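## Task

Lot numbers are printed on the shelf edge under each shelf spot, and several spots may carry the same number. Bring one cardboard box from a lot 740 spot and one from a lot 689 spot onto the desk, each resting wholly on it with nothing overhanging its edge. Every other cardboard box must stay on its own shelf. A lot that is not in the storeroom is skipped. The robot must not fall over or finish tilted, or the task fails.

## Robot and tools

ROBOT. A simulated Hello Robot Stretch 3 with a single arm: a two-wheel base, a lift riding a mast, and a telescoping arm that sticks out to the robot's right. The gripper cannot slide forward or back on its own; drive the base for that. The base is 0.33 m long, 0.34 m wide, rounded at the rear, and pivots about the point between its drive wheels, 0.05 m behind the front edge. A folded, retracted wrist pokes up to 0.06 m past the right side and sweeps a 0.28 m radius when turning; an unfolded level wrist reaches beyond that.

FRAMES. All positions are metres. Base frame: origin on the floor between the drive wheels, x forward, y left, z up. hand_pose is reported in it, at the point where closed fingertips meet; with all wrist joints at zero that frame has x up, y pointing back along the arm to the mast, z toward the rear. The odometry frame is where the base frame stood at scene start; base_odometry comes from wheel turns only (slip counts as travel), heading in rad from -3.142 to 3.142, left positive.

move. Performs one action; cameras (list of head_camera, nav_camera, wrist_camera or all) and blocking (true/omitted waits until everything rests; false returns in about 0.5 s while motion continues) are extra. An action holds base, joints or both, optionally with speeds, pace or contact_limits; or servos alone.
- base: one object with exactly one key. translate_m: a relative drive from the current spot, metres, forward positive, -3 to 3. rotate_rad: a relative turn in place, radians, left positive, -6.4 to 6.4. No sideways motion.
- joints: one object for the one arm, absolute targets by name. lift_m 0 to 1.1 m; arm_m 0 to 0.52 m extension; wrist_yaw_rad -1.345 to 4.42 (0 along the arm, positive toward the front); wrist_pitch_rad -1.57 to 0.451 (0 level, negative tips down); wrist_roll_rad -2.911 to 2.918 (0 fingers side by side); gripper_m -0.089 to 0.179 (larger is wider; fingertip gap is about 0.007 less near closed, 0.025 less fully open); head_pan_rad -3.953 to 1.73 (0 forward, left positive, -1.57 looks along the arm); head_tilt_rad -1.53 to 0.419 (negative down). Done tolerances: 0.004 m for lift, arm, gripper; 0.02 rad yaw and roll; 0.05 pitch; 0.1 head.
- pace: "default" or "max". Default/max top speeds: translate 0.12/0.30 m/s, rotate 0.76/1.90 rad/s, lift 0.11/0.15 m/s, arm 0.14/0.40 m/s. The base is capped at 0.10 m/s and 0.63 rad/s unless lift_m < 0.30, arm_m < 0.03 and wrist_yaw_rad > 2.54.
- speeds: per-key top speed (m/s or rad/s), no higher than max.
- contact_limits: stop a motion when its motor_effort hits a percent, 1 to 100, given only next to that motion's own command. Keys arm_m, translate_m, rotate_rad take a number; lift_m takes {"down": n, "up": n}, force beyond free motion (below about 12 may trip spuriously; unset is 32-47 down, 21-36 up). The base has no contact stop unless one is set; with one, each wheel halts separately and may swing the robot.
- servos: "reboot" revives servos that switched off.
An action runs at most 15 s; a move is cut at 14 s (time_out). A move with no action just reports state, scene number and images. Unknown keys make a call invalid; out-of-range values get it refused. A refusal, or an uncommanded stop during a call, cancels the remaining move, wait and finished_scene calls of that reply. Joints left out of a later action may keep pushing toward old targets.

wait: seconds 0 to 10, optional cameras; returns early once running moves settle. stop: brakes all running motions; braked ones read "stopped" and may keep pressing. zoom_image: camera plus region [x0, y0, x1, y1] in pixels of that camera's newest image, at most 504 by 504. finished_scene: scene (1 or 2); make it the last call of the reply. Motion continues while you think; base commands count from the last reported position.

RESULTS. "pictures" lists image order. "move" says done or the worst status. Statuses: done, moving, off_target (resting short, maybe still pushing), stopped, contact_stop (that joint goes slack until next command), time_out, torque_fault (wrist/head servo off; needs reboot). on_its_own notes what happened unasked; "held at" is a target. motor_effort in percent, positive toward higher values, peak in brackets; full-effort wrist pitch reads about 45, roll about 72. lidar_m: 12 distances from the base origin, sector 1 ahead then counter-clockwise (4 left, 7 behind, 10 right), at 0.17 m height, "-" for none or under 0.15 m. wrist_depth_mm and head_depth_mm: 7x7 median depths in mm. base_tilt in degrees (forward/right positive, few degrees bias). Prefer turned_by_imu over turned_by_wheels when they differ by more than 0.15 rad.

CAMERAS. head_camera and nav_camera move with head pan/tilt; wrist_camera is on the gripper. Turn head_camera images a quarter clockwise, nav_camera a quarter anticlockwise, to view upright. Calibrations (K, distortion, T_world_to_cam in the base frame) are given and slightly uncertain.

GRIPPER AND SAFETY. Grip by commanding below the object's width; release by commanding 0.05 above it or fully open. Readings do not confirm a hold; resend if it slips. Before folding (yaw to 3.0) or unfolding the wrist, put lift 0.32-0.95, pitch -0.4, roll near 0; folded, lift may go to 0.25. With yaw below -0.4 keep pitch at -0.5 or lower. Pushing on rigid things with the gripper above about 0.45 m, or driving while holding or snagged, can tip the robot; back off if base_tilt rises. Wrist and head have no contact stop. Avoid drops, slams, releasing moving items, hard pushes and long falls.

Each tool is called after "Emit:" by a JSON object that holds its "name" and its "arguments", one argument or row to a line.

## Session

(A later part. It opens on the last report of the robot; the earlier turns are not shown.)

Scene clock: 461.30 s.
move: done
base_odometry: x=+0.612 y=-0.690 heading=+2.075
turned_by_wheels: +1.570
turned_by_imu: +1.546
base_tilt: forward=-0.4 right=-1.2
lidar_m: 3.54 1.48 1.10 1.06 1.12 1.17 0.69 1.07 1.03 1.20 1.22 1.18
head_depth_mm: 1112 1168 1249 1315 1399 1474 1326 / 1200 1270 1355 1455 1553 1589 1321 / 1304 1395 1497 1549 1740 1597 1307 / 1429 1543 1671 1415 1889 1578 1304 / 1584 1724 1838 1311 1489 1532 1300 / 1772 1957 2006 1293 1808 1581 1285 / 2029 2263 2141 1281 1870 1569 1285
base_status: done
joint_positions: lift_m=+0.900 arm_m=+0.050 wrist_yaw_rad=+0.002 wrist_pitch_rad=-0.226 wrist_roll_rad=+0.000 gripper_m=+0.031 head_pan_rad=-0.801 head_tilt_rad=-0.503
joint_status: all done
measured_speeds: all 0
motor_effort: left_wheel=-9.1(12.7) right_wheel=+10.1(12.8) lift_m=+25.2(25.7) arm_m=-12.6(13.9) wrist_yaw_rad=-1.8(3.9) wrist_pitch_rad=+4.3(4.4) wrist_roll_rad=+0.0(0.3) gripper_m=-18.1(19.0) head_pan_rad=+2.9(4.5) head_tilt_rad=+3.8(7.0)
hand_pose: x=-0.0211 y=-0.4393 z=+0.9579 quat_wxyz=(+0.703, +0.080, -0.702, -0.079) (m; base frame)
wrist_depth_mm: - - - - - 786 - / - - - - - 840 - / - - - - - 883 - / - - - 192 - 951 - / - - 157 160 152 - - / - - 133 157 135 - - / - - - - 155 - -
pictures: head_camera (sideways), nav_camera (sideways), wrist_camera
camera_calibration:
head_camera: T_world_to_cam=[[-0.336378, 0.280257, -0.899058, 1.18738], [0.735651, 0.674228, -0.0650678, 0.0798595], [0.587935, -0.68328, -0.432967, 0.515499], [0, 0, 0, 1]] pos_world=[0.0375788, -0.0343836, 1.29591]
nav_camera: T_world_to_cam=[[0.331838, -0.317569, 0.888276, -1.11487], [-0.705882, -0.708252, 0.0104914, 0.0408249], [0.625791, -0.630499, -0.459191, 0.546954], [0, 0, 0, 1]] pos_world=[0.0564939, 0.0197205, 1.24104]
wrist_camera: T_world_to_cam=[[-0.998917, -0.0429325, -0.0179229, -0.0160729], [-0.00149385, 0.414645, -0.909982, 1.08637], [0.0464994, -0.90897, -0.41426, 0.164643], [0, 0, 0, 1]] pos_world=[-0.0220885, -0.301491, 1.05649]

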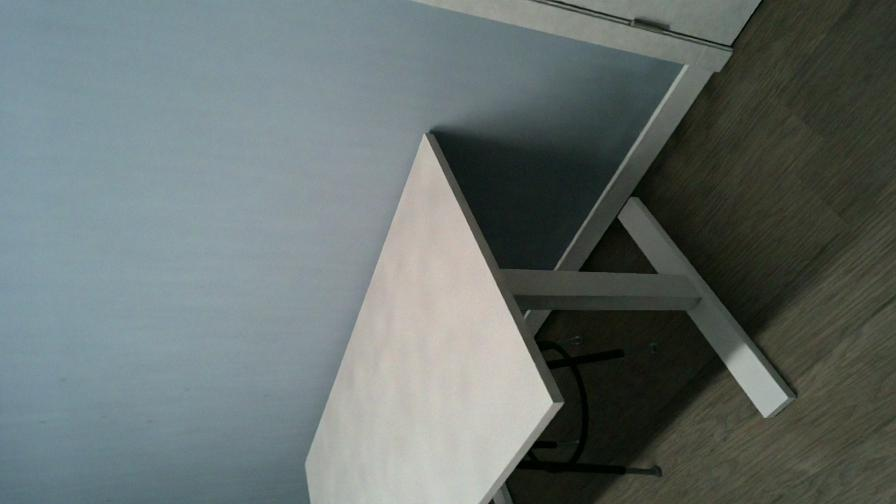

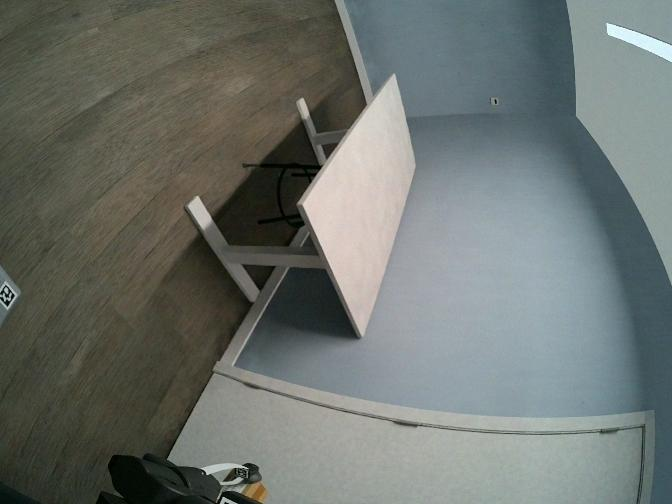

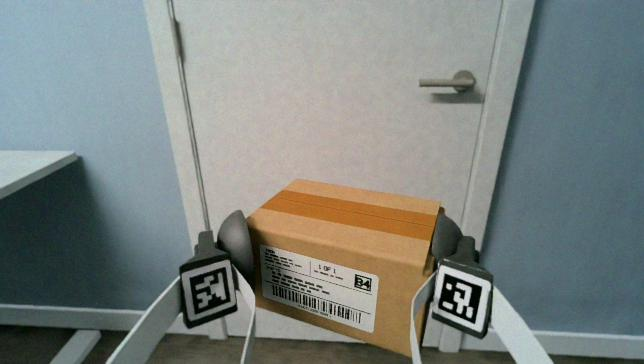

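Emit:
{"name": "move", "arguments": {
  "base": {"translate_m": 0.92},
  "joints": {"head_pan_rad": -1.57, "head_tilt_rad": -0.6},
  "cameras": ["head_camera", "nav_camera"]
}}

Emit:
{"name": "move", "arguments": {
  "joints": {"arm_m": 0.25},
  "cameras": ["head_camera", "wrist_camera"]
}}

Scene clock: 486.73 s.
move: done
base_odometry: x=+0.168 y=+0.116 heading=+2.075
turned_by_wheels: +0.000
turned_by_imu: -0.001
base_tilt: forward=-0.2 right=-1.4
lidar_m: 2.68 1.45 1.08 1.05 1.09 1.52 1.59 1.69 1.28 0.80 0.73 1.43
head_depth_mm: 1015 1113 1225 1359 1521 - - / 1012 1110 1235 1384 1525 - - / 1017 1118 1237 1230 482 - - / 1018 1119 1238 1102 315 344 - / 1016 1114 1240 1096 789 714 1220 / 1020 1121 1243 1083 810 710 1219 / 1022 1120 1249 1066 805 707 1209
base_status: done
joint_positions: lift_m=+0.900 arm_m=+0.050 wrist_yaw_rad=+0.002 wrist_pitch_rad=-0.226 wrist_roll_rad=+0.000 gripper_m=+0.031 head_pan_rad=-1.570 head_tilt_rad=-0.600
joint_status: all done
measured_speeds: all 0
motor_effort: left_wheel=+0.0(9.8) right_wheel=+10.6(13.8) lift_m=+26.8(27.2) arm_m=+1.6(10.1) wrist_yaw_rad=-1.9(3.6) wrist_pitch_rad=+4.3(4.4) wrist_roll_rad=-0.1(0.3) gripper_m=-18.3(19.2) head_pan_rad=+3.4(4.8) head_tilt_rad=-5.0(9.2)
hand_pose: x=-0.0211 y=-0.4393 z=+0.9579 quat_wxyz=(+0.703, +0.080, -0.702, -0.079) (m; base frame)
wrist_depth_mm: - - - - - - - / - - - - - - - / - - - - - - - / - - - 191 - - - / - - 156 160 152 - - / - - 133 157 135 - - / - - - 159 150 - -
pictures: head_camera (sideways), nav_camera (sideways)
camera_calibration:
head_camera: T_world_to_cam=[[-0.0467445, 0.520086, -0.852834, 1.12534], [0.997499, -0.0210087, -0.0674855, 0.0813531], [-0.0530152, -0.853856, -0.517803, 0.629753], [0, 0, 0, 1]] pos_world=[0.00484051, -0.0458484, 1.29131]
nav_camera: T_world_to_cam=[[0.0175178, -0.542579, 0.839822, -1.04979], [-0.999788, -0.018574, 0.00885454, 0.044798], [0.0107945, -0.8398, -0.542789, 0.659577], [0, 0, 0, 1]] pos_world=[0.0560587, -0.0148501, 1.23925]

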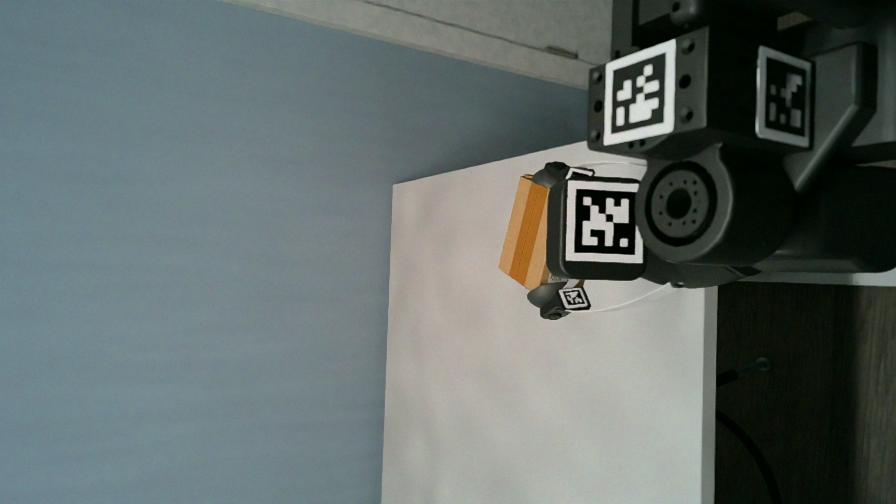

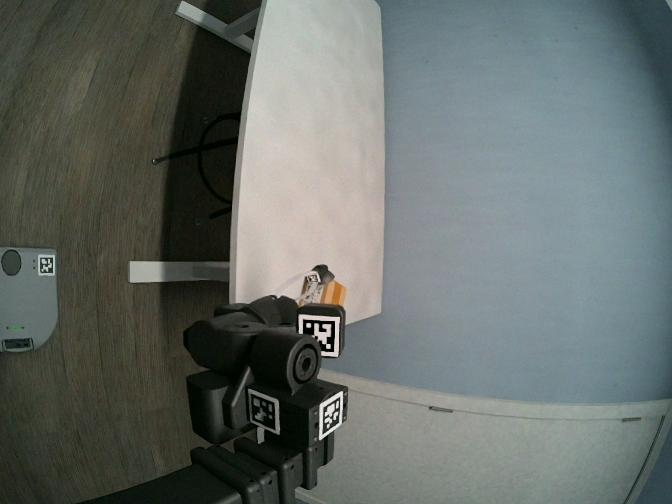

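Scene clock: 489.43 s.
move: done
base_odometry: x=+0.168 y=+0.116 heading=+2.075
turned_by_wheels: +0.000
turned_by_imu: +0.000
base_tilt: forward=-0.4 right=-1.3
lidar_m: 2.67 1.45 1.08 1.04 1.09 1.52 1.60 1.69 1.28 0.80 0.73 1.43
head_depth_mm: 1012 1111 1216 1306 293 1453 1217 / 1017 1110 1234 393 1544 1450 1243 / 1013 1116 1222 383 747 725 1232 / 1019 1114 1241 413 765 718 1200 / 1018 1120 1241 1089 818 714 1223 / 1023 1123 1247 1079 810 708 1226 / 1022 1123 1247 1069 805 707 1211
base_status: not commanded
joint_positions: lift_m=+0.900 arm_m=+0.250 wrist_yaw_rad=+0.002 wrist_pitch_rad=-0.226 wrist_roll_rad=+0.000 gripper_m=+0.031 head_pan_rad=-1.570 head_tilt_rad=-0.600
joint_status: all done
measured_speeds: all 0
motor_effort: left_wheel=+0.6(0.8) right_wheel=+10.2(11.2) lift_m=+27.3(27.5) arm_m=+13.1(15.7) wrist_yaw_rad=-1.0(3.9) wrist_pitch_rad=+4.3(4.4) wrist_roll_rad=-0.1(0.3) gripper_m=-19.1(19.1) head_pan_rad=+3.4(4.0) head_tilt_rad=-5.4(6.0)
hand_pose: x=-0.0211 y=-0.6393 z=+0.9579 quat_wxyz=(+0.703, +0.081, -0.702, -0.079) (m; base frame)
wrist_depth_mm: - - - - - - - / - - - - - - - / - - - - - - - / - - - 192 - - - / - - 155 160 152 - - / - - 133 157 135 - - / - - - 159 151 120 -
pictures: head_camera (sideways), wrist_camera
camera_calibration:
head_camera: T_world_to_cam=[[-0.0467373, 0.520199, -0.852765, 1.12526], [0.997505, -0.0209192, -0.0674311, 0.0812865], [-0.0529168, -0.853789, -0.517924, 0.629912], [0, 0, 0, 1]] pos_world=[0.00484081, -0.0458478, 1.29131]
wrist_camera: T_world_to_cam=[[-0.998917, -0.0429286, -0.0179272, -0.0246529], [-0.00149254, 0.414728, -0.909944, 1.1693], [0.0464975, -0.908932, -0.414343, -0.0170438], [0, 0, 0, 1]] pos_world=[-0.0220885, -0.501491, 1.05649]

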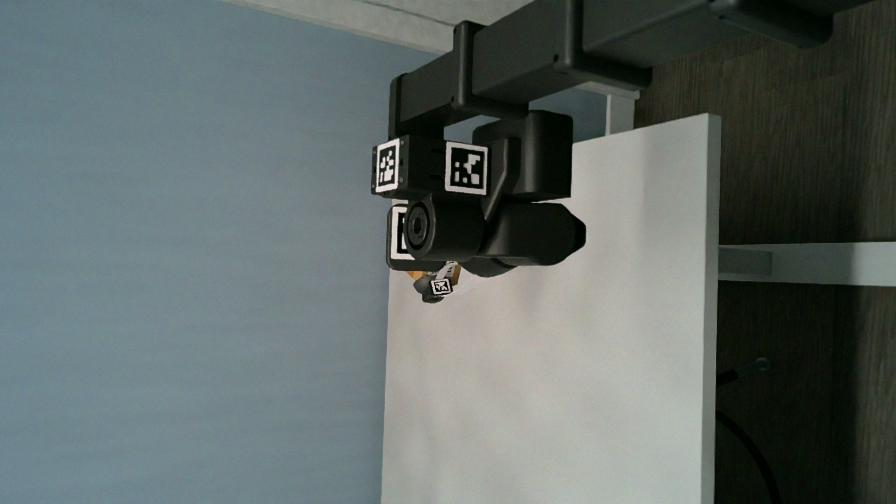

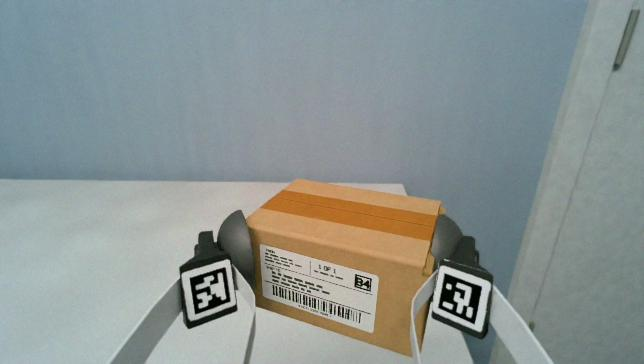

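Emit:
{"name": "move", "arguments": {
  "base": {"translate_m": 0.12},
  "joints": {"lift_m": 0.73},
  "cameras": ["head_camera", "wrist_camera"]
}}

Emit:
{"name": "move", "arguments": {
  "joints": {"lift_m": 0.67},
  "speeds": {"lift_m": 0.03},
  "contact_limits": {"lift_m": {"down": 14}},
  "cameras": ["wrist_camera"]
}}

Scene clock: 505.67 s.
move: done
base_odometry: x=+0.110 y=+0.221 heading=+2.075
turned_by_wheels: +0.000
turned_by_imu: -0.001
base_tilt: forward=-0.3 right=-1.1
lidar_m: 2.56 1.44 1.08 1.04 1.09 1.51 1.71 1.70 1.28 0.81 0.67 1.33
head_depth_mm: 1011 1116 1233 1379 1512 710 1190 / 1009 1111 1241 1316 832 409 344 / 1018 1115 1235 1108 728 476 1228 / 1013 1119 1240 1094 572 564 1224 / 1017 1116 1241 1088 815 713 1221 / 1019 1128 1246 1079 810 708 1214 / 1026 1127 1246 1070 805 706 1165
base_status: done
joint_positions: lift_m=+0.730 arm_m=+0.250 wrist_yaw_rad=+0.002 wrist_pitch_rad=-0.226 wrist_roll_rad=+0.000 gripper_m=+0.031 head_pan_rad=-1.570 head_tilt_rad=-0.600
joint_status: all done
measured_speeds: all 0
motor_effort: left_wheel=+5.6(8.3) right_wheel=+3.6(12.5) lift_m=+26.0(26.9) arm_m=+2.4(7.3) wrist_yaw_rad=-2.7(3.0) wrist_pitch_rad=+4.3(4.4) wrist_roll_rad=+0.1(0.3) gripper_m=-18.4(18.9) head_pan_rad=+2.9(3.9) head_tilt_rad=-3.9(4.9)
hand_pose: x=-0.0211 y=-0.6393 z=+0.7879 quat_wxyz=(+0.703, +0.081, -0.702, -0.079) (m; base frame)
wrist_depth_mm: - - - - - - - / - - - - - - - / - - - - - - - / - - - 192 - - - / - - 155 160 151 - - / - - 133 157 135 - - / - - - 160 150 109 -
pictures: head_camera (sideways), wrist_camera
camera_calibration:
head_camera: T_world_to_cam=[[-0.0467373, 0.520199, -0.852765, 1.12526], [0.997505, -0.0209192, -0.0674311, 0.0812865], [-0.0529168, -0.853789, -0.517924, 0.629912], [0, 0, 0, 1]] pos_world=[0.00484081, -0.0458478, 1.29131]
wrist_camera: T_world_to_cam=[[-0.998917, -0.0429286, -0.0179272, -0.0277005], [-0.00149254, 0.414728, -0.909944, 1.01461], [0.0464975, -0.908932, -0.414343, -0.0874821], [0, 0, 0, 1]] pos_world=[-0.0220885, -0.501491, 0.886493]

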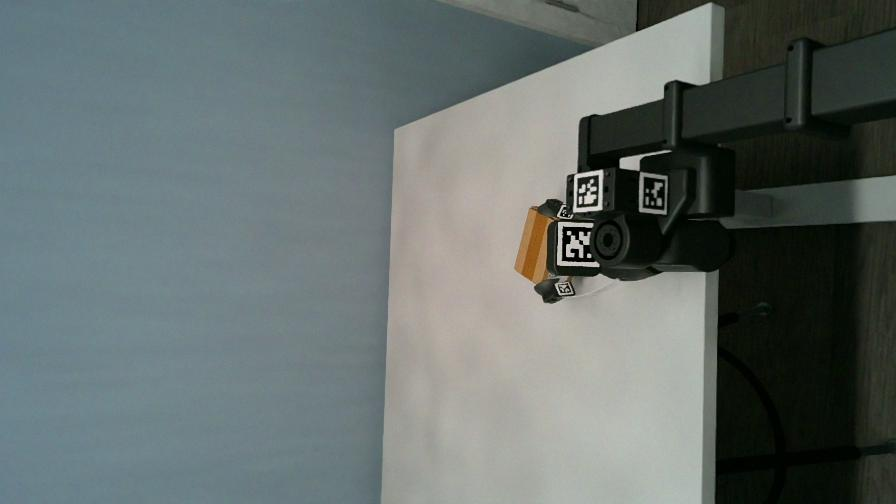

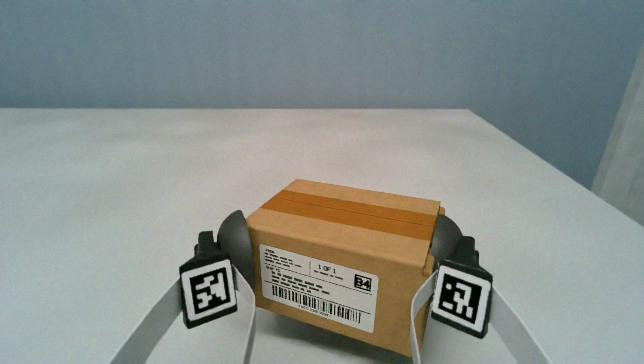

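Scene clock: 508.10 s.
move: done
base_odometry: x=+0.110 y=+0.221 heading=+2.075
turned_by_wheels: +0.000
turned_by_imu: +0.000
base_tilt: forward=-0.3 right=-1.3
lidar_m: 2.56 1.45 1.08 1.04 1.10 1.52 1.72 1.70 1.28 0.81 0.67 1.33
head_depth_mm: 1015 1113 1238 1391 1515 734 1246 / 1018 1118 1241 1323 837 667 393 / 1024 1121 1245 1112 827 501 1196 / 1021 1118 1242 1100 781 527 1222 / 1026 1127 1246 1090 814 716 1224 / 1022 1121 1250 1081 811 710 1217 / 1025 1133 1253 1071 805 706 1157
base_status: not commanded
joint_positions: lift_m=+0.670 arm_m=+0.250 wrist_yaw_rad=+0.001 wrist_pitch_rad=-0.124 wrist_roll_rad=+0.000 gripper_m=+0.031 head_pan_rad=-1.570 head_tilt_rad=-0.600
joint_status: all done
measured_speeds: all 0
on_its_own: wrist_pitch_rad is at rest, and its effort (-14.4) is outside its rest range (-8 to +12)
motor_effort: left_wheel=+5.4(5.7) right_wheel=+4.5(4.9) lift_m=+15.4(25.8) arm_m=-3.3(3.5) wrist_yaw_rad=-1.7(3.3) wrist_pitch_rad=-14.4(14.8) wrist_roll_rad=+0.0(0.3) gripper_m=-17.7(18.8) head_pan_rad=+2.5(3.6) head_tilt_rad=-3.6(4.5)
contact_limits: lift_m down 14 (down: maximum 72; up: maximum 65)
hand_pose: x=-0.0212 y=-0.6463 z=+0.7531 quat_wxyz=(+0.706, +0.045, -0.705, -0.044) (m; base frame)
wrist_depth_mm: - - - - - - - / - - - - - - - / - - - - - - - / - - - 194 - - - / - - 157 155 146 - - / - - 132 155 133 - - / - - - 157 147 107 -
pictures: wrist_camera
camera_calibration:
wrist_camera: T_world_to_cam=[[-0.998936, -0.0440534, -0.0136434, -0.0326333], [-0.00118979, 0.320359, -0.947295, 0.952954], [0.0461023, -0.946271, -0.320071, -0.203388], [0, 0, 0, 1]] pos_world=[-0.0220881, -0.499186, 0.837186]

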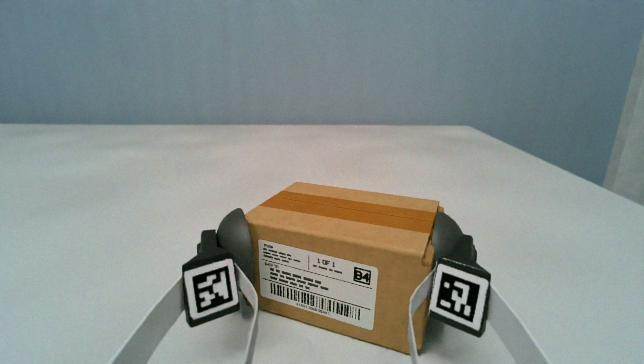

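Emit:
{"name": "move", "arguments": {
  "joints": {"lift_m": 0.694},
  "speeds": {"lift_m": 0.03}
}}

Emit:
{"name": "move", "arguments": {
  "joints": {"gripper_m": 0.165},
  "cameras": ["wrist_camera"]
}}

Scene clock: 516.20 s.
move: done
base_odometry: x=+0.110 y=+0.221 heading=+2.074
turned_by_wheels: +0.000
turned_by_imu: +0.000
base_tilt: forward=-0.3 right=-1.1
lidar_m: 2.55 1.45 1.07 1.04 1.10 1.51 1.71 1.70 1.28 0.81 0.67 1.33
head_depth_mm: 1015 1112 1233 1390 1510 712 1247 / 1013 1108 1237 1321 834 460 365 / 1018 1118 1235 1111 830 490 1228 / 1016 1119 1250 1101 774 520 1224 / 1021 1122 1246 1090 817 711 1225 / 1018 1125 1245 1073 808 710 1217 / 1026 1133 1251 1064 804 708 1153
base_status: not commanded
joint_positions: lift_m=+0.694 arm_m=+0.250 wrist_yaw_rad=+0.000 wrist_pitch_rad=-0.214 wrist_roll_rad=-0.002 gripper_m=+0.030 head_pan_rad=-1.570 head_tilt_rad=-0.600
joint_status: all done
measured_speeds: all 0
motor_effort: left_wheel=+2.3(5.6) right_wheel=+3.5(4.9) lift_m=+30.3(32.5) arm_m=-10.0(10.9) wrist_yaw_rad=+1.0(8.6) wrist_pitch_rad=+2.1(14.5) wrist_roll_rad=+0.8(1.0) gripper_m=+0.5(18.1) head_pan_rad=+1.9(3.1) head_tilt_rad=-3.4(3.7)
hand_pose: x=-0.0215 y=-0.6402 z=+0.7547 quat_wxyz=(+0.704, +0.076, -0.702, -0.076) (m; base frame)
wrist_depth_mm: - - - - - - - / - - - - - - - / - - - 270 - - - / - - - 263 - - - / - - - 148 153 - - / - - 127 145 128 - - / - - 102 - - - -
pictures: none

Scene clock: 518.07 s.
move: done
base_odometry: x=+0.110 y=+0.221 heading=+2.074
turned_by_wheels: +0.000
turned_by_imu: +0.000
base_tilt: forward=-0.2 right=-1.2
lidar_m: 2.55 1.45 1.08 1.04 1.09 1.52 1.71 1.70 1.28 0.81 0.67 1.33
head_depth_mm: 1010 1113 1235 1386 1530 712 1245 / 1014 1111 1237 1318 833 460 365 / 1015 1115 1234 1103 826 489 1225 / 1017 1117 1251 1101 788 519 1227 / 1021 1122 1242 1084 789 717 1224 / 1020 1127 1248 1072 813 709 1207 / 1022 1126 1241 1068 805 708 1160
base_status: not commanded
joint_positions: lift_m=+0.694 arm_m=+0.250 wrist_yaw_rad=+0.000 wrist_pitch_rad=-0.214 wrist_roll_rad=-0.002 gripper_m=+0.165 head_pan_rad=-1.570 head_tilt_rad=-0.600
joint_status: all done
measured_speeds: all 0
motor_effort: left_wheel=+2.4(2.7) right_wheel=+3.4(4.2) lift_m=+29.2(30.9) arm_m=-6.9(9.8) wrist_yaw_rad=-0.4(1.5) wrist_pitch_rad=+2.1(2.2) wrist_roll_rad=+0.8(0.9) gripper_m=+0.3(82.4) head_pan_rad=+2.6(3.0) head_tilt_rad=-2.4(3.4)
hand_pose: x=-0.0215 y=-0.6402 z=+0.7547 quat_wxyz=(+0.704, +0.076, -0.702, -0.076) (m; base frame)
wrist_depth_mm: - - - - - - - / - - - - - - - / - - - 270 - - - / - - - 263 - - - / - 145 - - - - - / - 123 - - - 134 - / - 118 - - - - 102
pictures: wrist_camera
camera_calibration:
wrist_camera: T_world_to_cam=[[-0.999011, -0.0417208, -0.0154047, -0.0299568], [-0.00277469, 0.404171, -0.914679, 0.981556], [0.0443873, -0.913732, -0.403886, -0.113068], [0, 0, 0, 1]] pos_world=[-0.0221848, -0.501279, 0.851681]

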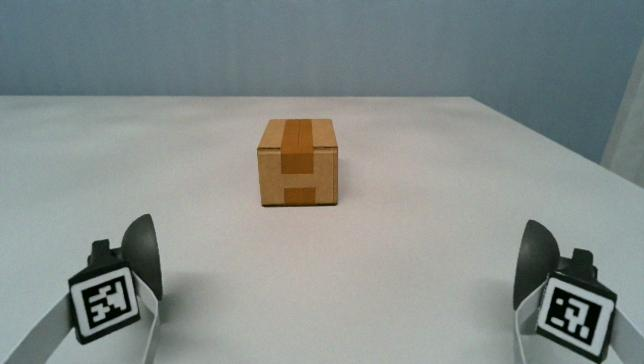

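Emit:
{"name": "move", "arguments": {
  "joints": {"arm_m": 0.0, "head_pan_rad": 0.6, "head_tilt_rad": -0.2},
  "cameras": ["nav_camera"]
}}

Emit:
{"name": "move", "arguments": {
  "joints": {"head_pan_rad": 1.7, "head_tilt_rad": -0.2, "lift_m": 0.8, "wrist_pitch_rad": -0.4},
  "cameras": ["nav_camera"]
}}

Scene clock: 533.13 s.
move: done
base_odometry: x=+0.110 y=+0.221 heading=+2.074
turned_by_wheels: +0.000
turned_by_imu: +0.000
base_tilt: forward=-0.4 right=-1.1
lidar_m: 2.56 1.45 1.07 1.04 1.10 1.51 1.71 1.70 1.28 0.81 0.67 1.33
head_depth_mm: 2271 2347 2408 2433 2506 2383 1742 / 2334 2476 2567 2626 2662 2363 1743 / 2356 2670 2723 2811 2886 2344 1726 / 2366 1672 1735 1799 2978 2114 1728 / 2147 1450 1502 1546 1608 1661 1643 / 1313 1277 1318 1348 1393 1430 1485 / 1122 1142 1171 1198 1233 1272 1301
base_status: not commanded
joint_positions: lift_m=+0.694 arm_m=+0.001 wrist_yaw_rad=+0.000 wrist_pitch_rad=-0.215 wrist_roll_rad=-0.002 gripper_m=+0.165 head_pan_rad=+0.604 head_tilt_rad=-0.198
joint_status: all done
measured_speeds: all 0
motor_effort: left_wheel=+2.5(2.6) right_wheel=+3.9(4.2) lift_m=+25.8(28.3) arm_m=-13.8(15.1) wrist_yaw_rad=+0.0(2.2) wrist_pitch_rad=+2.2(2.4) wrist_roll_rad=+0.9(0.9) gripper_m=+0.8(1.3) head_pan_rad=-3.5(5.8) head_tilt_rad=-2.6(9.2)
hand_pose: x=-0.0215 y=-0.3908 z=+0.7546 quat_wxyz=(+0.704, +0.076, -0.702, -0.076) (m; base frame)
wrist_depth_mm: - - - - - - - / - - - - - - - / - - - - - - - / - - - - - - - / - 145 - - - - - / - 129 - - - 135 - / 116 - - - - 953 110
pictures: nav_camera (sideways)
camera_calibration:
nav_camera: T_world_to_cam=[[0.130955, 0.111028, 0.985152, -1.24013], [0.578015, -0.815886, 0.015117, 0.0269731], [0.80545, 0.567452, -0.17102, 0.170944], [0, 0, 0, 1]] pos_world=[0.0091225, 0.0626932, 1.25054]

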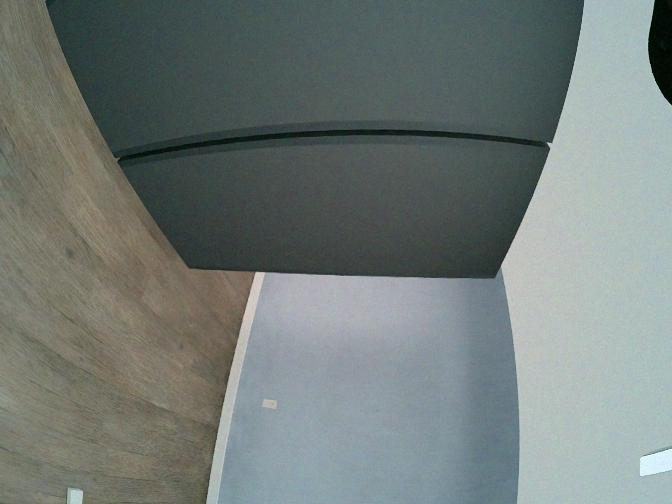

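Scene clock: 535.10 s.
move: done
base_odometry: x=+0.110 y=+0.221 heading=+2.074
turned_by_wheels: +0.000
turned_by_imu: +0.000
base_tilt: forward=-0.3 right=-1.2
lidar_m: 2.56 1.44 1.07 1.04 1.09 1.51 1.71 1.70 1.28 0.81 0.67 1.33
head_depth_mm: - 918 947 971 1001 1029 1056 / - 932 959 984 1017 1048 1076 / - 946 974 1002 1036 1058 1093 / - 961 994 1020 1049 1077 1107 / - 975 1007 1036 1072 1098 1136 / - 990 1025 1053 1088 1115 1163 / - 1006 1039 1062 1089 - -
base_status: not commanded
joint_positions: lift_m=+0.800 arm_m=+0.001 wrist_yaw_rad=+0.000 wrist_pitch_rad=-0.413 wrist_roll_rad=-0.002 gripper_m=+0.165 head_pan_rad=+1.708 head_tilt_rad=-0.200
joint_status: all done
measured_speeds: translate_m=+0.000 rotate_rad=+0.000 lift_m=+0.000 arm_m=+0.000 wrist_yaw_rad=+0.000 wrist_pitch_rad=+0.000 wrist_roll_rad=+0.000 head_pan_rad=-0.024 head_tilt_rad=+0.000
motor_effort: left_wheel=+2.1(2.7) right_wheel=+4.0(4.7) lift_m=+30.8(32.8) arm_m=-11.8(13.9) wrist_yaw_rad=-1.3(2.0) wrist_pitch_rad=+1.9(4.4) wrist_roll_rad=+0.7(0.9) gripper_m=+1.1(1.1) head_pan_rad=-3.2(5.8) head_tilt_rad=-2.2(5.5)
hand_pose: x=-0.0215 y=-0.3706 z=+0.8139 quat_wxyz=(+0.693, +0.145, -0.691, -0.145) (m; base frame)
wrist_depth_mm: - - - - - - - / - - - 511 - - - / - - - - - - - / - - - - - - - / - 146 - - - - - / - 129 - - - 135 - / 116 936 989 993 937 929 110
pictures: nav_camera (sideways)
camera_calibration:
nav_camera: T_world_to_cam=[[-0.0405799, 0.168668, 0.984837, -1.23864], [0.988611, 0.149732, 0.0150916, 0.0245405], [-0.144916, 0.974234, -0.172823, 0.17902], [0, 0, 0, 1]] pos_world=[-0.0485821, 0.0308378, 1.25043]

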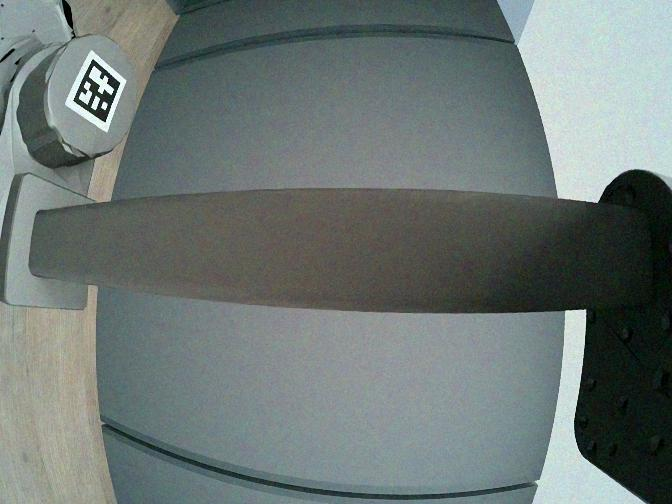

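Emit:
{"name": "move", "arguments": {
  "joints": {"wrist_yaw_rad": 3.0, "gripper_m": 0.04},
  "pace": "max"
}}

Emit:
{"name": "move", "arguments": {
  "joints": {"lift_m": 0.28, "head_pan_rad": 0.0, "head_tilt_rad": -0.3},
  "pace": "max"
}}

Emit:
{"name": "move", "arguments": {
  "base": {"translate_m": 1.95},
  "joints": {"head_pan_rad": 1.2},
  "pace": "max",
  "cameras": ["nav_camera"]
}}

Scene clock: 556.27 s.
move: done
base_odometry: x=+0.110 y=+0.221 heading=+2.074
turned_by_wheels: +0.000
turned_by_imu: +0.000
base_tilt: forward=-0.4 right=-1.1
lidar_m: 2.55 1.44 1.08 1.04 1.09 1.51 1.71 1.70 1.28 0.82 0.67 1.33
head_depth_mm: 903 921 945 974 997 1029 1061 / - 932 960 989 1016 1049 1082 / - 949 976 1003 1033 1061 1096 / - 958 987 1014 1047 1083 1117 / - 973 1003 1031 1061 1091 1133 / - 994 1020 1055 1087 1124 1157 / - 998 1028 1061 1097 1129 1174
base_status: not commanded
joint_positions: lift_m=+0.800 arm_m=+0.001 wrist_yaw_rad=+2.997 wrist_pitch_rad=-0.413 wrist_roll_rad=-0.002 gripper_m=+0.040 head_pan_rad=+1.700 head_tilt_rad=-0.200
joint_status: all done
measured_speeds: all 0
motor_effort: left_wheel=+2.1(2.8) right_wheel=+3.7(4.1) lift_m=+30.5(31.4) arm_m=-8.2(9.8) wrist_yaw_rad=+2.4(7.3) wrist_pitch_rad=+1.9(2.0) wrist_roll_rad=+0.7(1.0) gripper_m=+0.3(81.7) head_pan_rad=-3.2(3.6) head_tilt_rad=-2.4(3.4)
hand_pose: x=+0.0112 y=+0.0772 z=+0.8139 quat_wxyz=(+0.195, +0.700, +0.095, +0.681) (m; base frame)
wrist_depth_mm: - 137 - - - - - / - 147 - - - - - / - 162 - - - - - / - 182 - - - - - / - - 202 - - - - / - - 127 - 129 - - / - - 260 990 966 985 968
pictures: none

Scene clock: 560.53 s.
move: done
base_odometry: x=+0.110 y=+0.221 heading=+2.074
turned_by_wheels: +0.000
turned_by_imu: +0.000
base_tilt: forward=-0.3 right=-1.2
lidar_m: 2.56 1.44 1.07 1.04 1.09 1.52 1.72 1.70 1.28 0.81 0.67 1.33
head_depth_mm: 2205 2309 2402 2535 2648 2038 1565 / 2229 2319 2442 2591 2643 2019 1547 / 2200 2325 2404 2566 2628 2000 1540 / 2229 2312 2441 2539 2643 1994 1536 / 2223 2340 2428 2535 2634 1972 1537 / 2220 2307 2445 2557 2645 1971 1532 / 2224 2318 2436 2554 2667 1980 1517
base_status: not commanded
joint_positions: lift_m=+0.280 arm_m=+0.001 wrist_yaw_rad=+2.997 wrist_pitch_rad=-0.415 wrist_roll_rad=-0.002 gripper_m=+0.040 head_pan_rad=+0.000 head_tilt_rad=-0.301
joint_status: all done
measured_speeds: all 0
motor_effort: left_wheel=+2.4(2.7) right_wheel=+3.3(4.4) lift_m=+25.6(26.8) arm_m=-4.2(8.2) wrist_yaw_rad=+2.1(3.7) wrist_pitch_rad=+2.2(2.3) wrist_roll_rad=+0.8(0.9) gripper_m=+0.4(0.8) head_pan_rad=+3.5(4.8) head_tilt_rad=+5.7(6.0)
hand_pose: x=+0.0112 y=+0.0769 z=+0.2934 quat_wxyz=(+0.195, +0.700, +0.096, +0.681) (m; base frame)
wrist_depth_mm: - 137 - - - - - / - 147 - - - - - / 910 162 856 897 904 880 862 / 740 185 663 712 700 699 700 / 603 576 203 572 561 584 586 / 513 508 126 299 129 495 491 / 431 280 257 270 421 433 434
pictures: none

Scene clock: 568.47 s.
move: done
base_odometry: x=-0.831 y=+1.929 heading=+2.075
turned_by_wheels: +0.000
turned_by_imu: +0.001
base_tilt: forward=-0.2 right=-1.3
lidar_m: 0.63 0.65 0.91 1.41 1.14 1.45 3.62 1.15 1.16 1.29 0.87 0.65
head_depth_mm: 849 862 871 891 906 921 940 / 1000 1017 1037 1057 1077 1101 1128 / 1212 1240 1265 1307 1334 1365 1396 / 1545 1598 1638 1708 1758 1800 1537 / 2123 2217 2318 2406 2527 2001 1533 / 2094 2212 2295 2448 2504 1975 1526 / 2044 2119 2224 2337 2419 1983 1526
base_status: done
joint_positions: lift_m=+0.280 arm_m=+0.001 wrist_yaw_rad=+2.997 wrist_pitch_rad=-0.415 wrist_roll_rad=-0.002 gripper_m=+0.040 head_pan_rad=+1.200 head_tilt_rad=-0.300
joint_status: all done
measured_speeds: all 0
motor_effort: left_wheel=+2.5(13.3) right_wheel=+1.2(14.9) lift_m=+25.1(30.4) arm_m=+2.3(4.8) wrist_yaw_rad=+3.2(3.4) wrist_pitch_rad=+2.3(2.4) wrist_roll_rad=+0.5(1.0) gripper_m=+0.3(1.0) head_pan_rad=-2.8(5.7) head_tilt_rad=+4.9(6.2)
hand_pose: x=+0.0111 y=+0.0770 z=+0.2934 quat_wxyz=(+0.195, +0.700, +0.096, +0.681) (m; base frame)
wrist_depth_mm: - 137 - - - - - / - 147 - - - - - / 938 162 874 906 893 880 - / 731 185 657 714 702 691 677 / 595 576 202 572 563 584 578 / 514 509 127 302 129 497 497 / 429 282 258 269 425 432 435
pictures: nav_camera (sideways)
camera_calibration:
nav_camera: T_world_to_cam=[[0.0820038, 0.257794, 0.962714, -1.21055], [0.936955, -0.349182, 0.0136938, 0.0266366], [0.339692, 0.900896, -0.270176, 0.302773], [0, 0, 0, 1]] pos_world=[-0.0285371, 0.048607, 1.24685]

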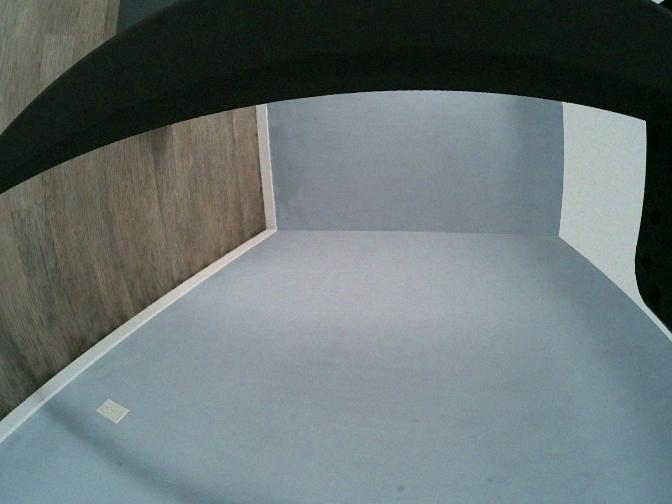

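Emit:
{"name": "move", "arguments": {
  "base": {"rotate_rad": 1.5708},
  "joints": {"head_pan_rad": 0.3},
  "pace": "max",
  "cameras": ["nav_camera"]
}}

Scene clock: 575.17 s.
move: done
base_odometry: x=-0.831 y=+1.929 heading=-2.638
turned_by_wheels: +1.570
turned_by_imu: +1.539
base_tilt: forward=-0.3 right=-1.2
lidar_m: 1.50 1.07 1.42 3.62 1.15 1.15 1.29 0.89 0.65 0.63 0.65 0.89
head_depth_mm: 2046 2120 2201 2332 2433 2036 1564 / 2107 2193 2300 2387 2470 2009 1560 / 2142 2264 2342 2493 2578 2002 1545 / 1174 1247 1334 1450 1565 1855 1523 / 921 962 1008 1070 1130 1192 1270 / 940 982 1035 1086 1148 1215 1294 / 968 1014 1070 1128 1197 1270 1348
base_status: done
joint_positions: lift_m=+0.280 arm_m=+0.001 wrist_yaw_rad=+2.997 wrist_pitch_rad=-0.415 wrist_roll_rad=-0.002 gripper_m=+0.040 head_pan_rad=+0.295 head_tilt_rad=-0.300
joint_status: all done
measured_speeds: all 0
motor_effort: left_wheel=-6.8(15.4) right_wheel=+8.2(14.6) lift_m=+29.6(31.1) arm_m=-3.5(6.0) wrist_yaw_rad=+1.8(3.4) wrist_pitch_rad=+2.3(2.3) wrist_roll_rad=+0.6(1.0) gripper_m=+0.1(0.8) head_pan_rad=+3.5(4.8) head_tilt_rad=+4.1(5.3)
hand_pose: x=+0.0111 y=+0.0769 z=+0.2934 quat_wxyz=(+0.195, +0.700, +0.096, +0.681) (m; base frame)
wrist_depth_mm: - 137 - - - - - / - 147 - - - - - / 888 161 864 909 899 879 877 / 737 186 665 707 701 709 699 / 597 575 202 567 566 582 584 / 509 503 127 301 129 497 495 / 433 280 257 268 424 436 429
pictures: nav_camera (sideways)
camera_calibration:
nav_camera: T_world_to_cam=[[0.253327, 0.0948847, 0.962716, -1.2116], [0.304716, -0.952345, 0.0136801, 0.0304474], [0.918136, 0.28989, -0.270168, 0.299233], [0, 0, 0, 1]] pos_world=[0.0229161, 0.0572139, 1.24685]

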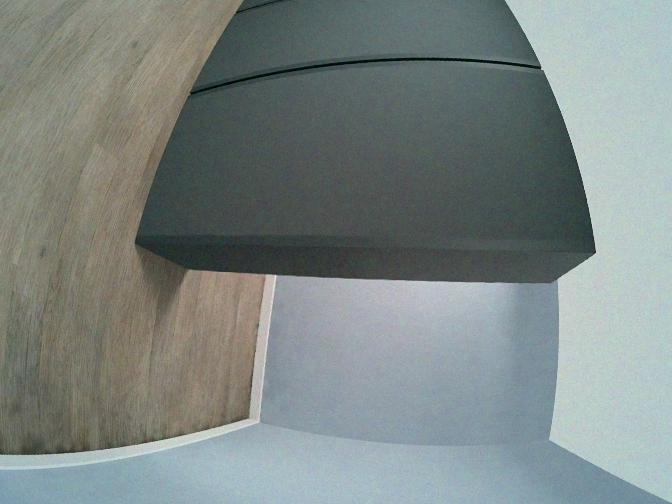

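Emit:
{"name": "move", "arguments": {
  "base": {"translate_m": 1.85},
  "joints": {"head_pan_rad": 1.6, "head_tilt_rad": -0.3},
  "pace": "max",
  "cameras": ["nav_camera"]
}}

Emit:
{"name": "move", "arguments": {
  "base": {"rotate_rad": 1.5708},
  "joints": {"head_pan_rad": 0.5, "head_tilt_rad": -0.3},
  "pace": "max",
  "cameras": ["nav_camera", "head_camera"]
}}

Scene clock: 601.50 s.
move: done
base_odometry: x=-2.452 y=+1.037 heading=-2.638
turned_by_wheels: +0.000
turned_by_imu: +0.002
base_tilt: forward=-0.3 right=-1.2
lidar_m: 0.62 0.65 0.89 2.22 0.54 0.55 2.45 0.90 0.66 0.64 0.66 0.65
head_depth_mm: 1928 1901 1851 1795 1765 1735 1516 / 2695 2950 2838 2689 2555 2035 1556 / 3081 3730 3880 - 2914 2010 1546 / 3119 3749 - - 2848 1996 1534 / 3142 2867 3036 3163 2700 1996 1531 / 1918 1982 2084 2185 2100 1865 1484 / 1089 1134 1198 1241 1316 1278 1432
base_status: done
joint_positions: lift_m=+0.280 arm_m=+0.001 wrist_yaw_rad=+2.997 wrist_pitch_rad=-0.415 wrist_roll_rad=-0.002 gripper_m=+0.040 head_pan_rad=+1.600 head_tilt_rad=-0.300
joint_status: all done
measured_speeds: all 0
motor_effort: left_wheel=-0.5(11.1) right_wheel=+6.6(17.2) lift_m=+27.8(27.8) arm_m=-6.3(13.6) wrist_yaw_rad=+1.5(3.3) wrist_pitch_rad=+2.2(2.4) wrist_roll_rad=+0.5(1.0) gripper_m=+0.1(0.9) head_pan_rad=-2.7(6.7) head_tilt_rad=+1.9(8.4)
hand_pose: x=+0.0110 y=+0.0770 z=+0.2934 quat_wxyz=(+0.195, +0.700, +0.096, +0.681) (m; base frame)
wrist_depth_mm: - 137 - - - - - / - 147 - - - - - / - 161 883 925 886 888 - / - 186 660 717 714 702 673 / - 578 201 569 559 580 580 / 513 506 127 300 129 496 492 / 436 281 257 268 420 435 430
pictures: nav_camera (sideways)
camera_calibration:
nav_camera: T_world_to_cam=[[-0.0248825, 0.269378, 0.962713, -1.2099], [0.998966, 0.0433454, 0.013691, 0.0262491], [-0.0380411, 0.962059, -0.270178, 0.305084], [0, 0, 0, 1]] pos_world=[-0.0447214, 0.0312725, 1.24685]

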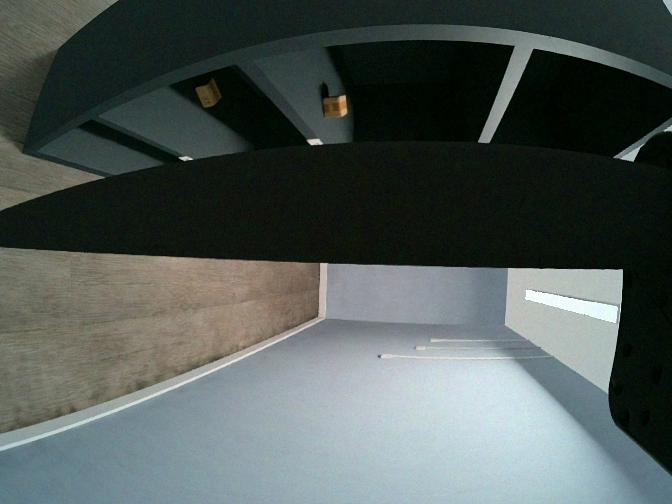

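Scene clock: 603.63 s.
move: done
base_odometry: x=-2.452 y=+1.037 heading=-1.068
turned_by_wheels: +1.570
turned_by_imu: +1.539
base_tilt: forward=-0.3 right=-1.3
lidar_m: 2.22 0.55 0.54 2.64 0.92 0.66 0.64 0.66 0.65 0.63 0.65 0.87
head_depth_mm: 2650 2471 2856 3749 2968 2028 1561 / 1250 1940 2054 2137 2241 2010 1556 / 1142 1172 1242 1294 1377 1460 1493 / 1205 1081 1311 1290 1431 1193 1403 / 1257 851 1377 1282 810 1189 938 / 1123 717 1227 1188 704 1103 906 / 446 457 473 495 518 547 581
base_status: done
joint_positions: lift_m=+0.280 arm_m=+0.001 wrist_yaw_rad=+2.997 wrist_pitch_rad=-0.415 wrist_roll_rad=-0.002 gripper_m=+0.040 head_pan_rad=+0.494 head_tilt_rad=-0.300
joint_status: all done
measured_speeds: all 0
motor_effort: left_wheel=-5.6(15.2) right_wheel=+8.5(15.1) lift_m=+29.1(30.9) arm_m=-13.3(13.4) wrist_yaw_rad=+1.5(3.0) wrist_pitch_rad=+2.2(2.3) wrist_roll_rad=+0.6(1.0) gripper_m=+0.0(0.9) head_pan_rad=+3.5(5.5) head_tilt_rad=+2.0(7.4)
hand_pose: x=+0.0110 y=+0.0770 z=+0.2934 quat_wxyz=(+0.195, +0.700, +0.096, +0.681) (m; base frame)
wrist_depth_mm: - 137 - - - - - / - 147 - - - - - / 880 162 859 900 886 - - / 736 186 664 715 710 671 - / 602 574 203 568 563 584 575 / 508 505 127 300 129 499 497 / 436 280 257 269 423 436 427
pictures: head_camera (sideways), nav_camera (sideways)
camera_calibration:
head_camera: T_world_to_cam=[[-0.193328, -0.156808, -0.968522, 1.27722], [-0.437462, 0.897367, -0.0579648, 0.077786], [0.878209, 0.412486, -0.242084, 0.265291], [0, 0, 0, 1]] pos_world=[0.0479698, 0.0210462, 1.30574]
nav_camera: T_world_to_cam=[[0.229551, 0.143143, 0.962713, -1.21144], [0.487146, -0.873214, 0.0136796, 0.0293902], [0.842612, 0.465841, -0.270179, 0.299756], [0, 0, 0, 1]] pos_world=[0.0111913, 0.0594337, 1.24685]

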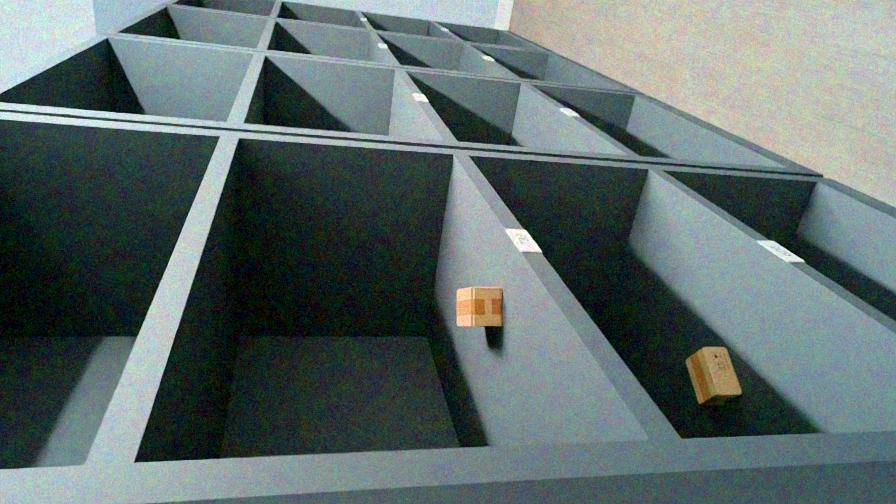

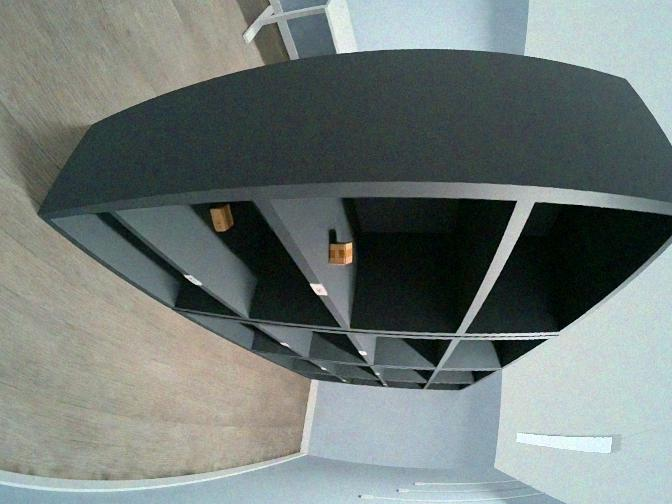

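Emit:
{"name": "move", "arguments": {
  "joints": {"head_pan_rad": 1.0, "head_tilt_rad": -0.35},
  "cameras": ["head_camera"]
}}

Emit:
{"name": "zoom_image", "arguments": {
  "camera": "head_camera",
  "region": [448, 0, 896, 504]
}}

Scene clock: 616.20 s.
move: done
base_odometry: x=-2.452 y=+1.037 heading=-1.068
turned_by_wheels: +0.000
turned_by_imu: +0.000
base_tilt: forward=-0.4 right=-1.3
lidar_m: 2.22 0.55 0.54 2.63 0.92 0.66 0.64 0.66 0.65 0.63 0.65 0.88
head_depth_mm: 476 928 1218 1128 706 1109 892 / 436 458 486 525 601 1079 880 / 489 509 529 550 578 603 645 / 567 592 619 651 685 724 768 / 669 705 748 794 846 904 970 / 2803 2960 3106 3331 2582 1854 1458 / 2681 2770 2939 3002 2580 1844 1453
base_status: not commanded
joint_positions: lift_m=+0.280 arm_m=+0.001 wrist_yaw_rad=+2.997 wrist_pitch_rad=-0.415 wrist_roll_rad=-0.002 gripper_m=+0.040 head_pan_rad=+1.016 head_tilt_rad=-0.348
joint_status: all done
measured_speeds: all 0
motor_effort: left_wheel=-5.6(6.4) right_wheel=+9.0(9.4) lift_m=+23.5(24.0) arm_m=-11.6(12.7) wrist_yaw_rad=+1.5(3.6) wrist_pitch_rad=+2.1(2.3) wrist_roll_rad=+0.5(0.9) gripper_m=+0.5(1.0) head_pan_rad=+0.6(4.7) head_tilt_rad=-3.6(7.1)
hand_pose: x=+0.0110 y=+0.0770 z=+0.2934 quat_wxyz=(+0.195, +0.700, +0.096, +0.681) (m; base frame)
wrist_depth_mm: - 137 - - - - - / - 147 - - - - - / 885 162 872 902 913 - - / 734 186 659 705 702 669 - / 604 573 202 569 564 578 585 / 506 512 127 302 129 496 493 / 435 279 257 268 424 433 430
pictures: head_camera (sideways)
camera_calibration:
head_camera: T_world_to_cam=[[-0.11401, -0.271714, -0.955601, 1.25988], [-0.82767, 0.558008, -0.0599168, 0.0827093], [0.549513, 0.784091, -0.288508, 0.327739], [0, 0, 0, 1]] pos_world=[0.0319971, 0.0391971, 1.30345]

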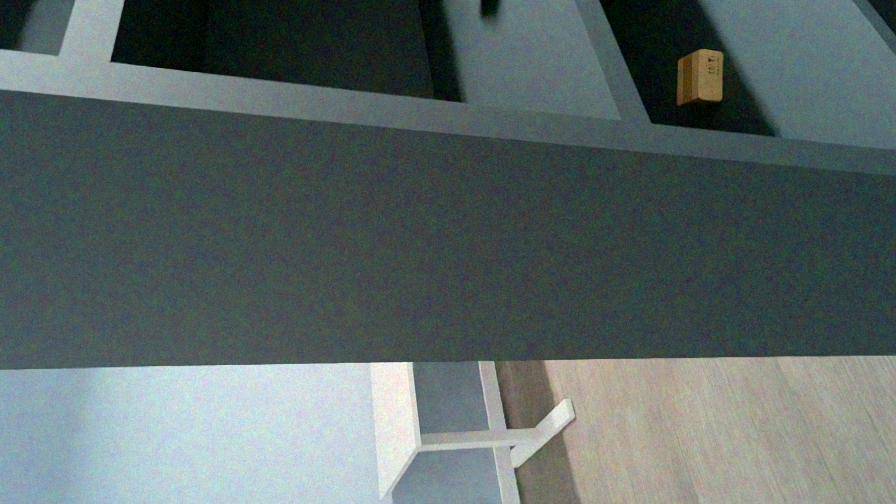

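Scaled by 1.000.

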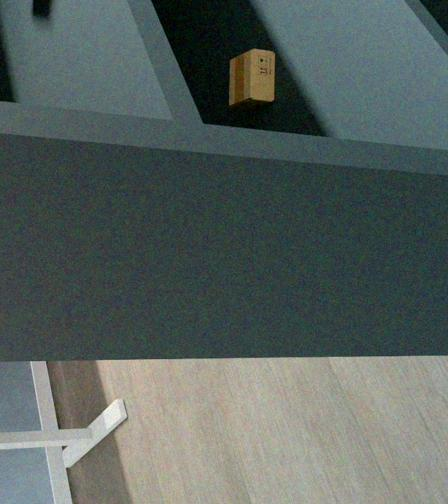

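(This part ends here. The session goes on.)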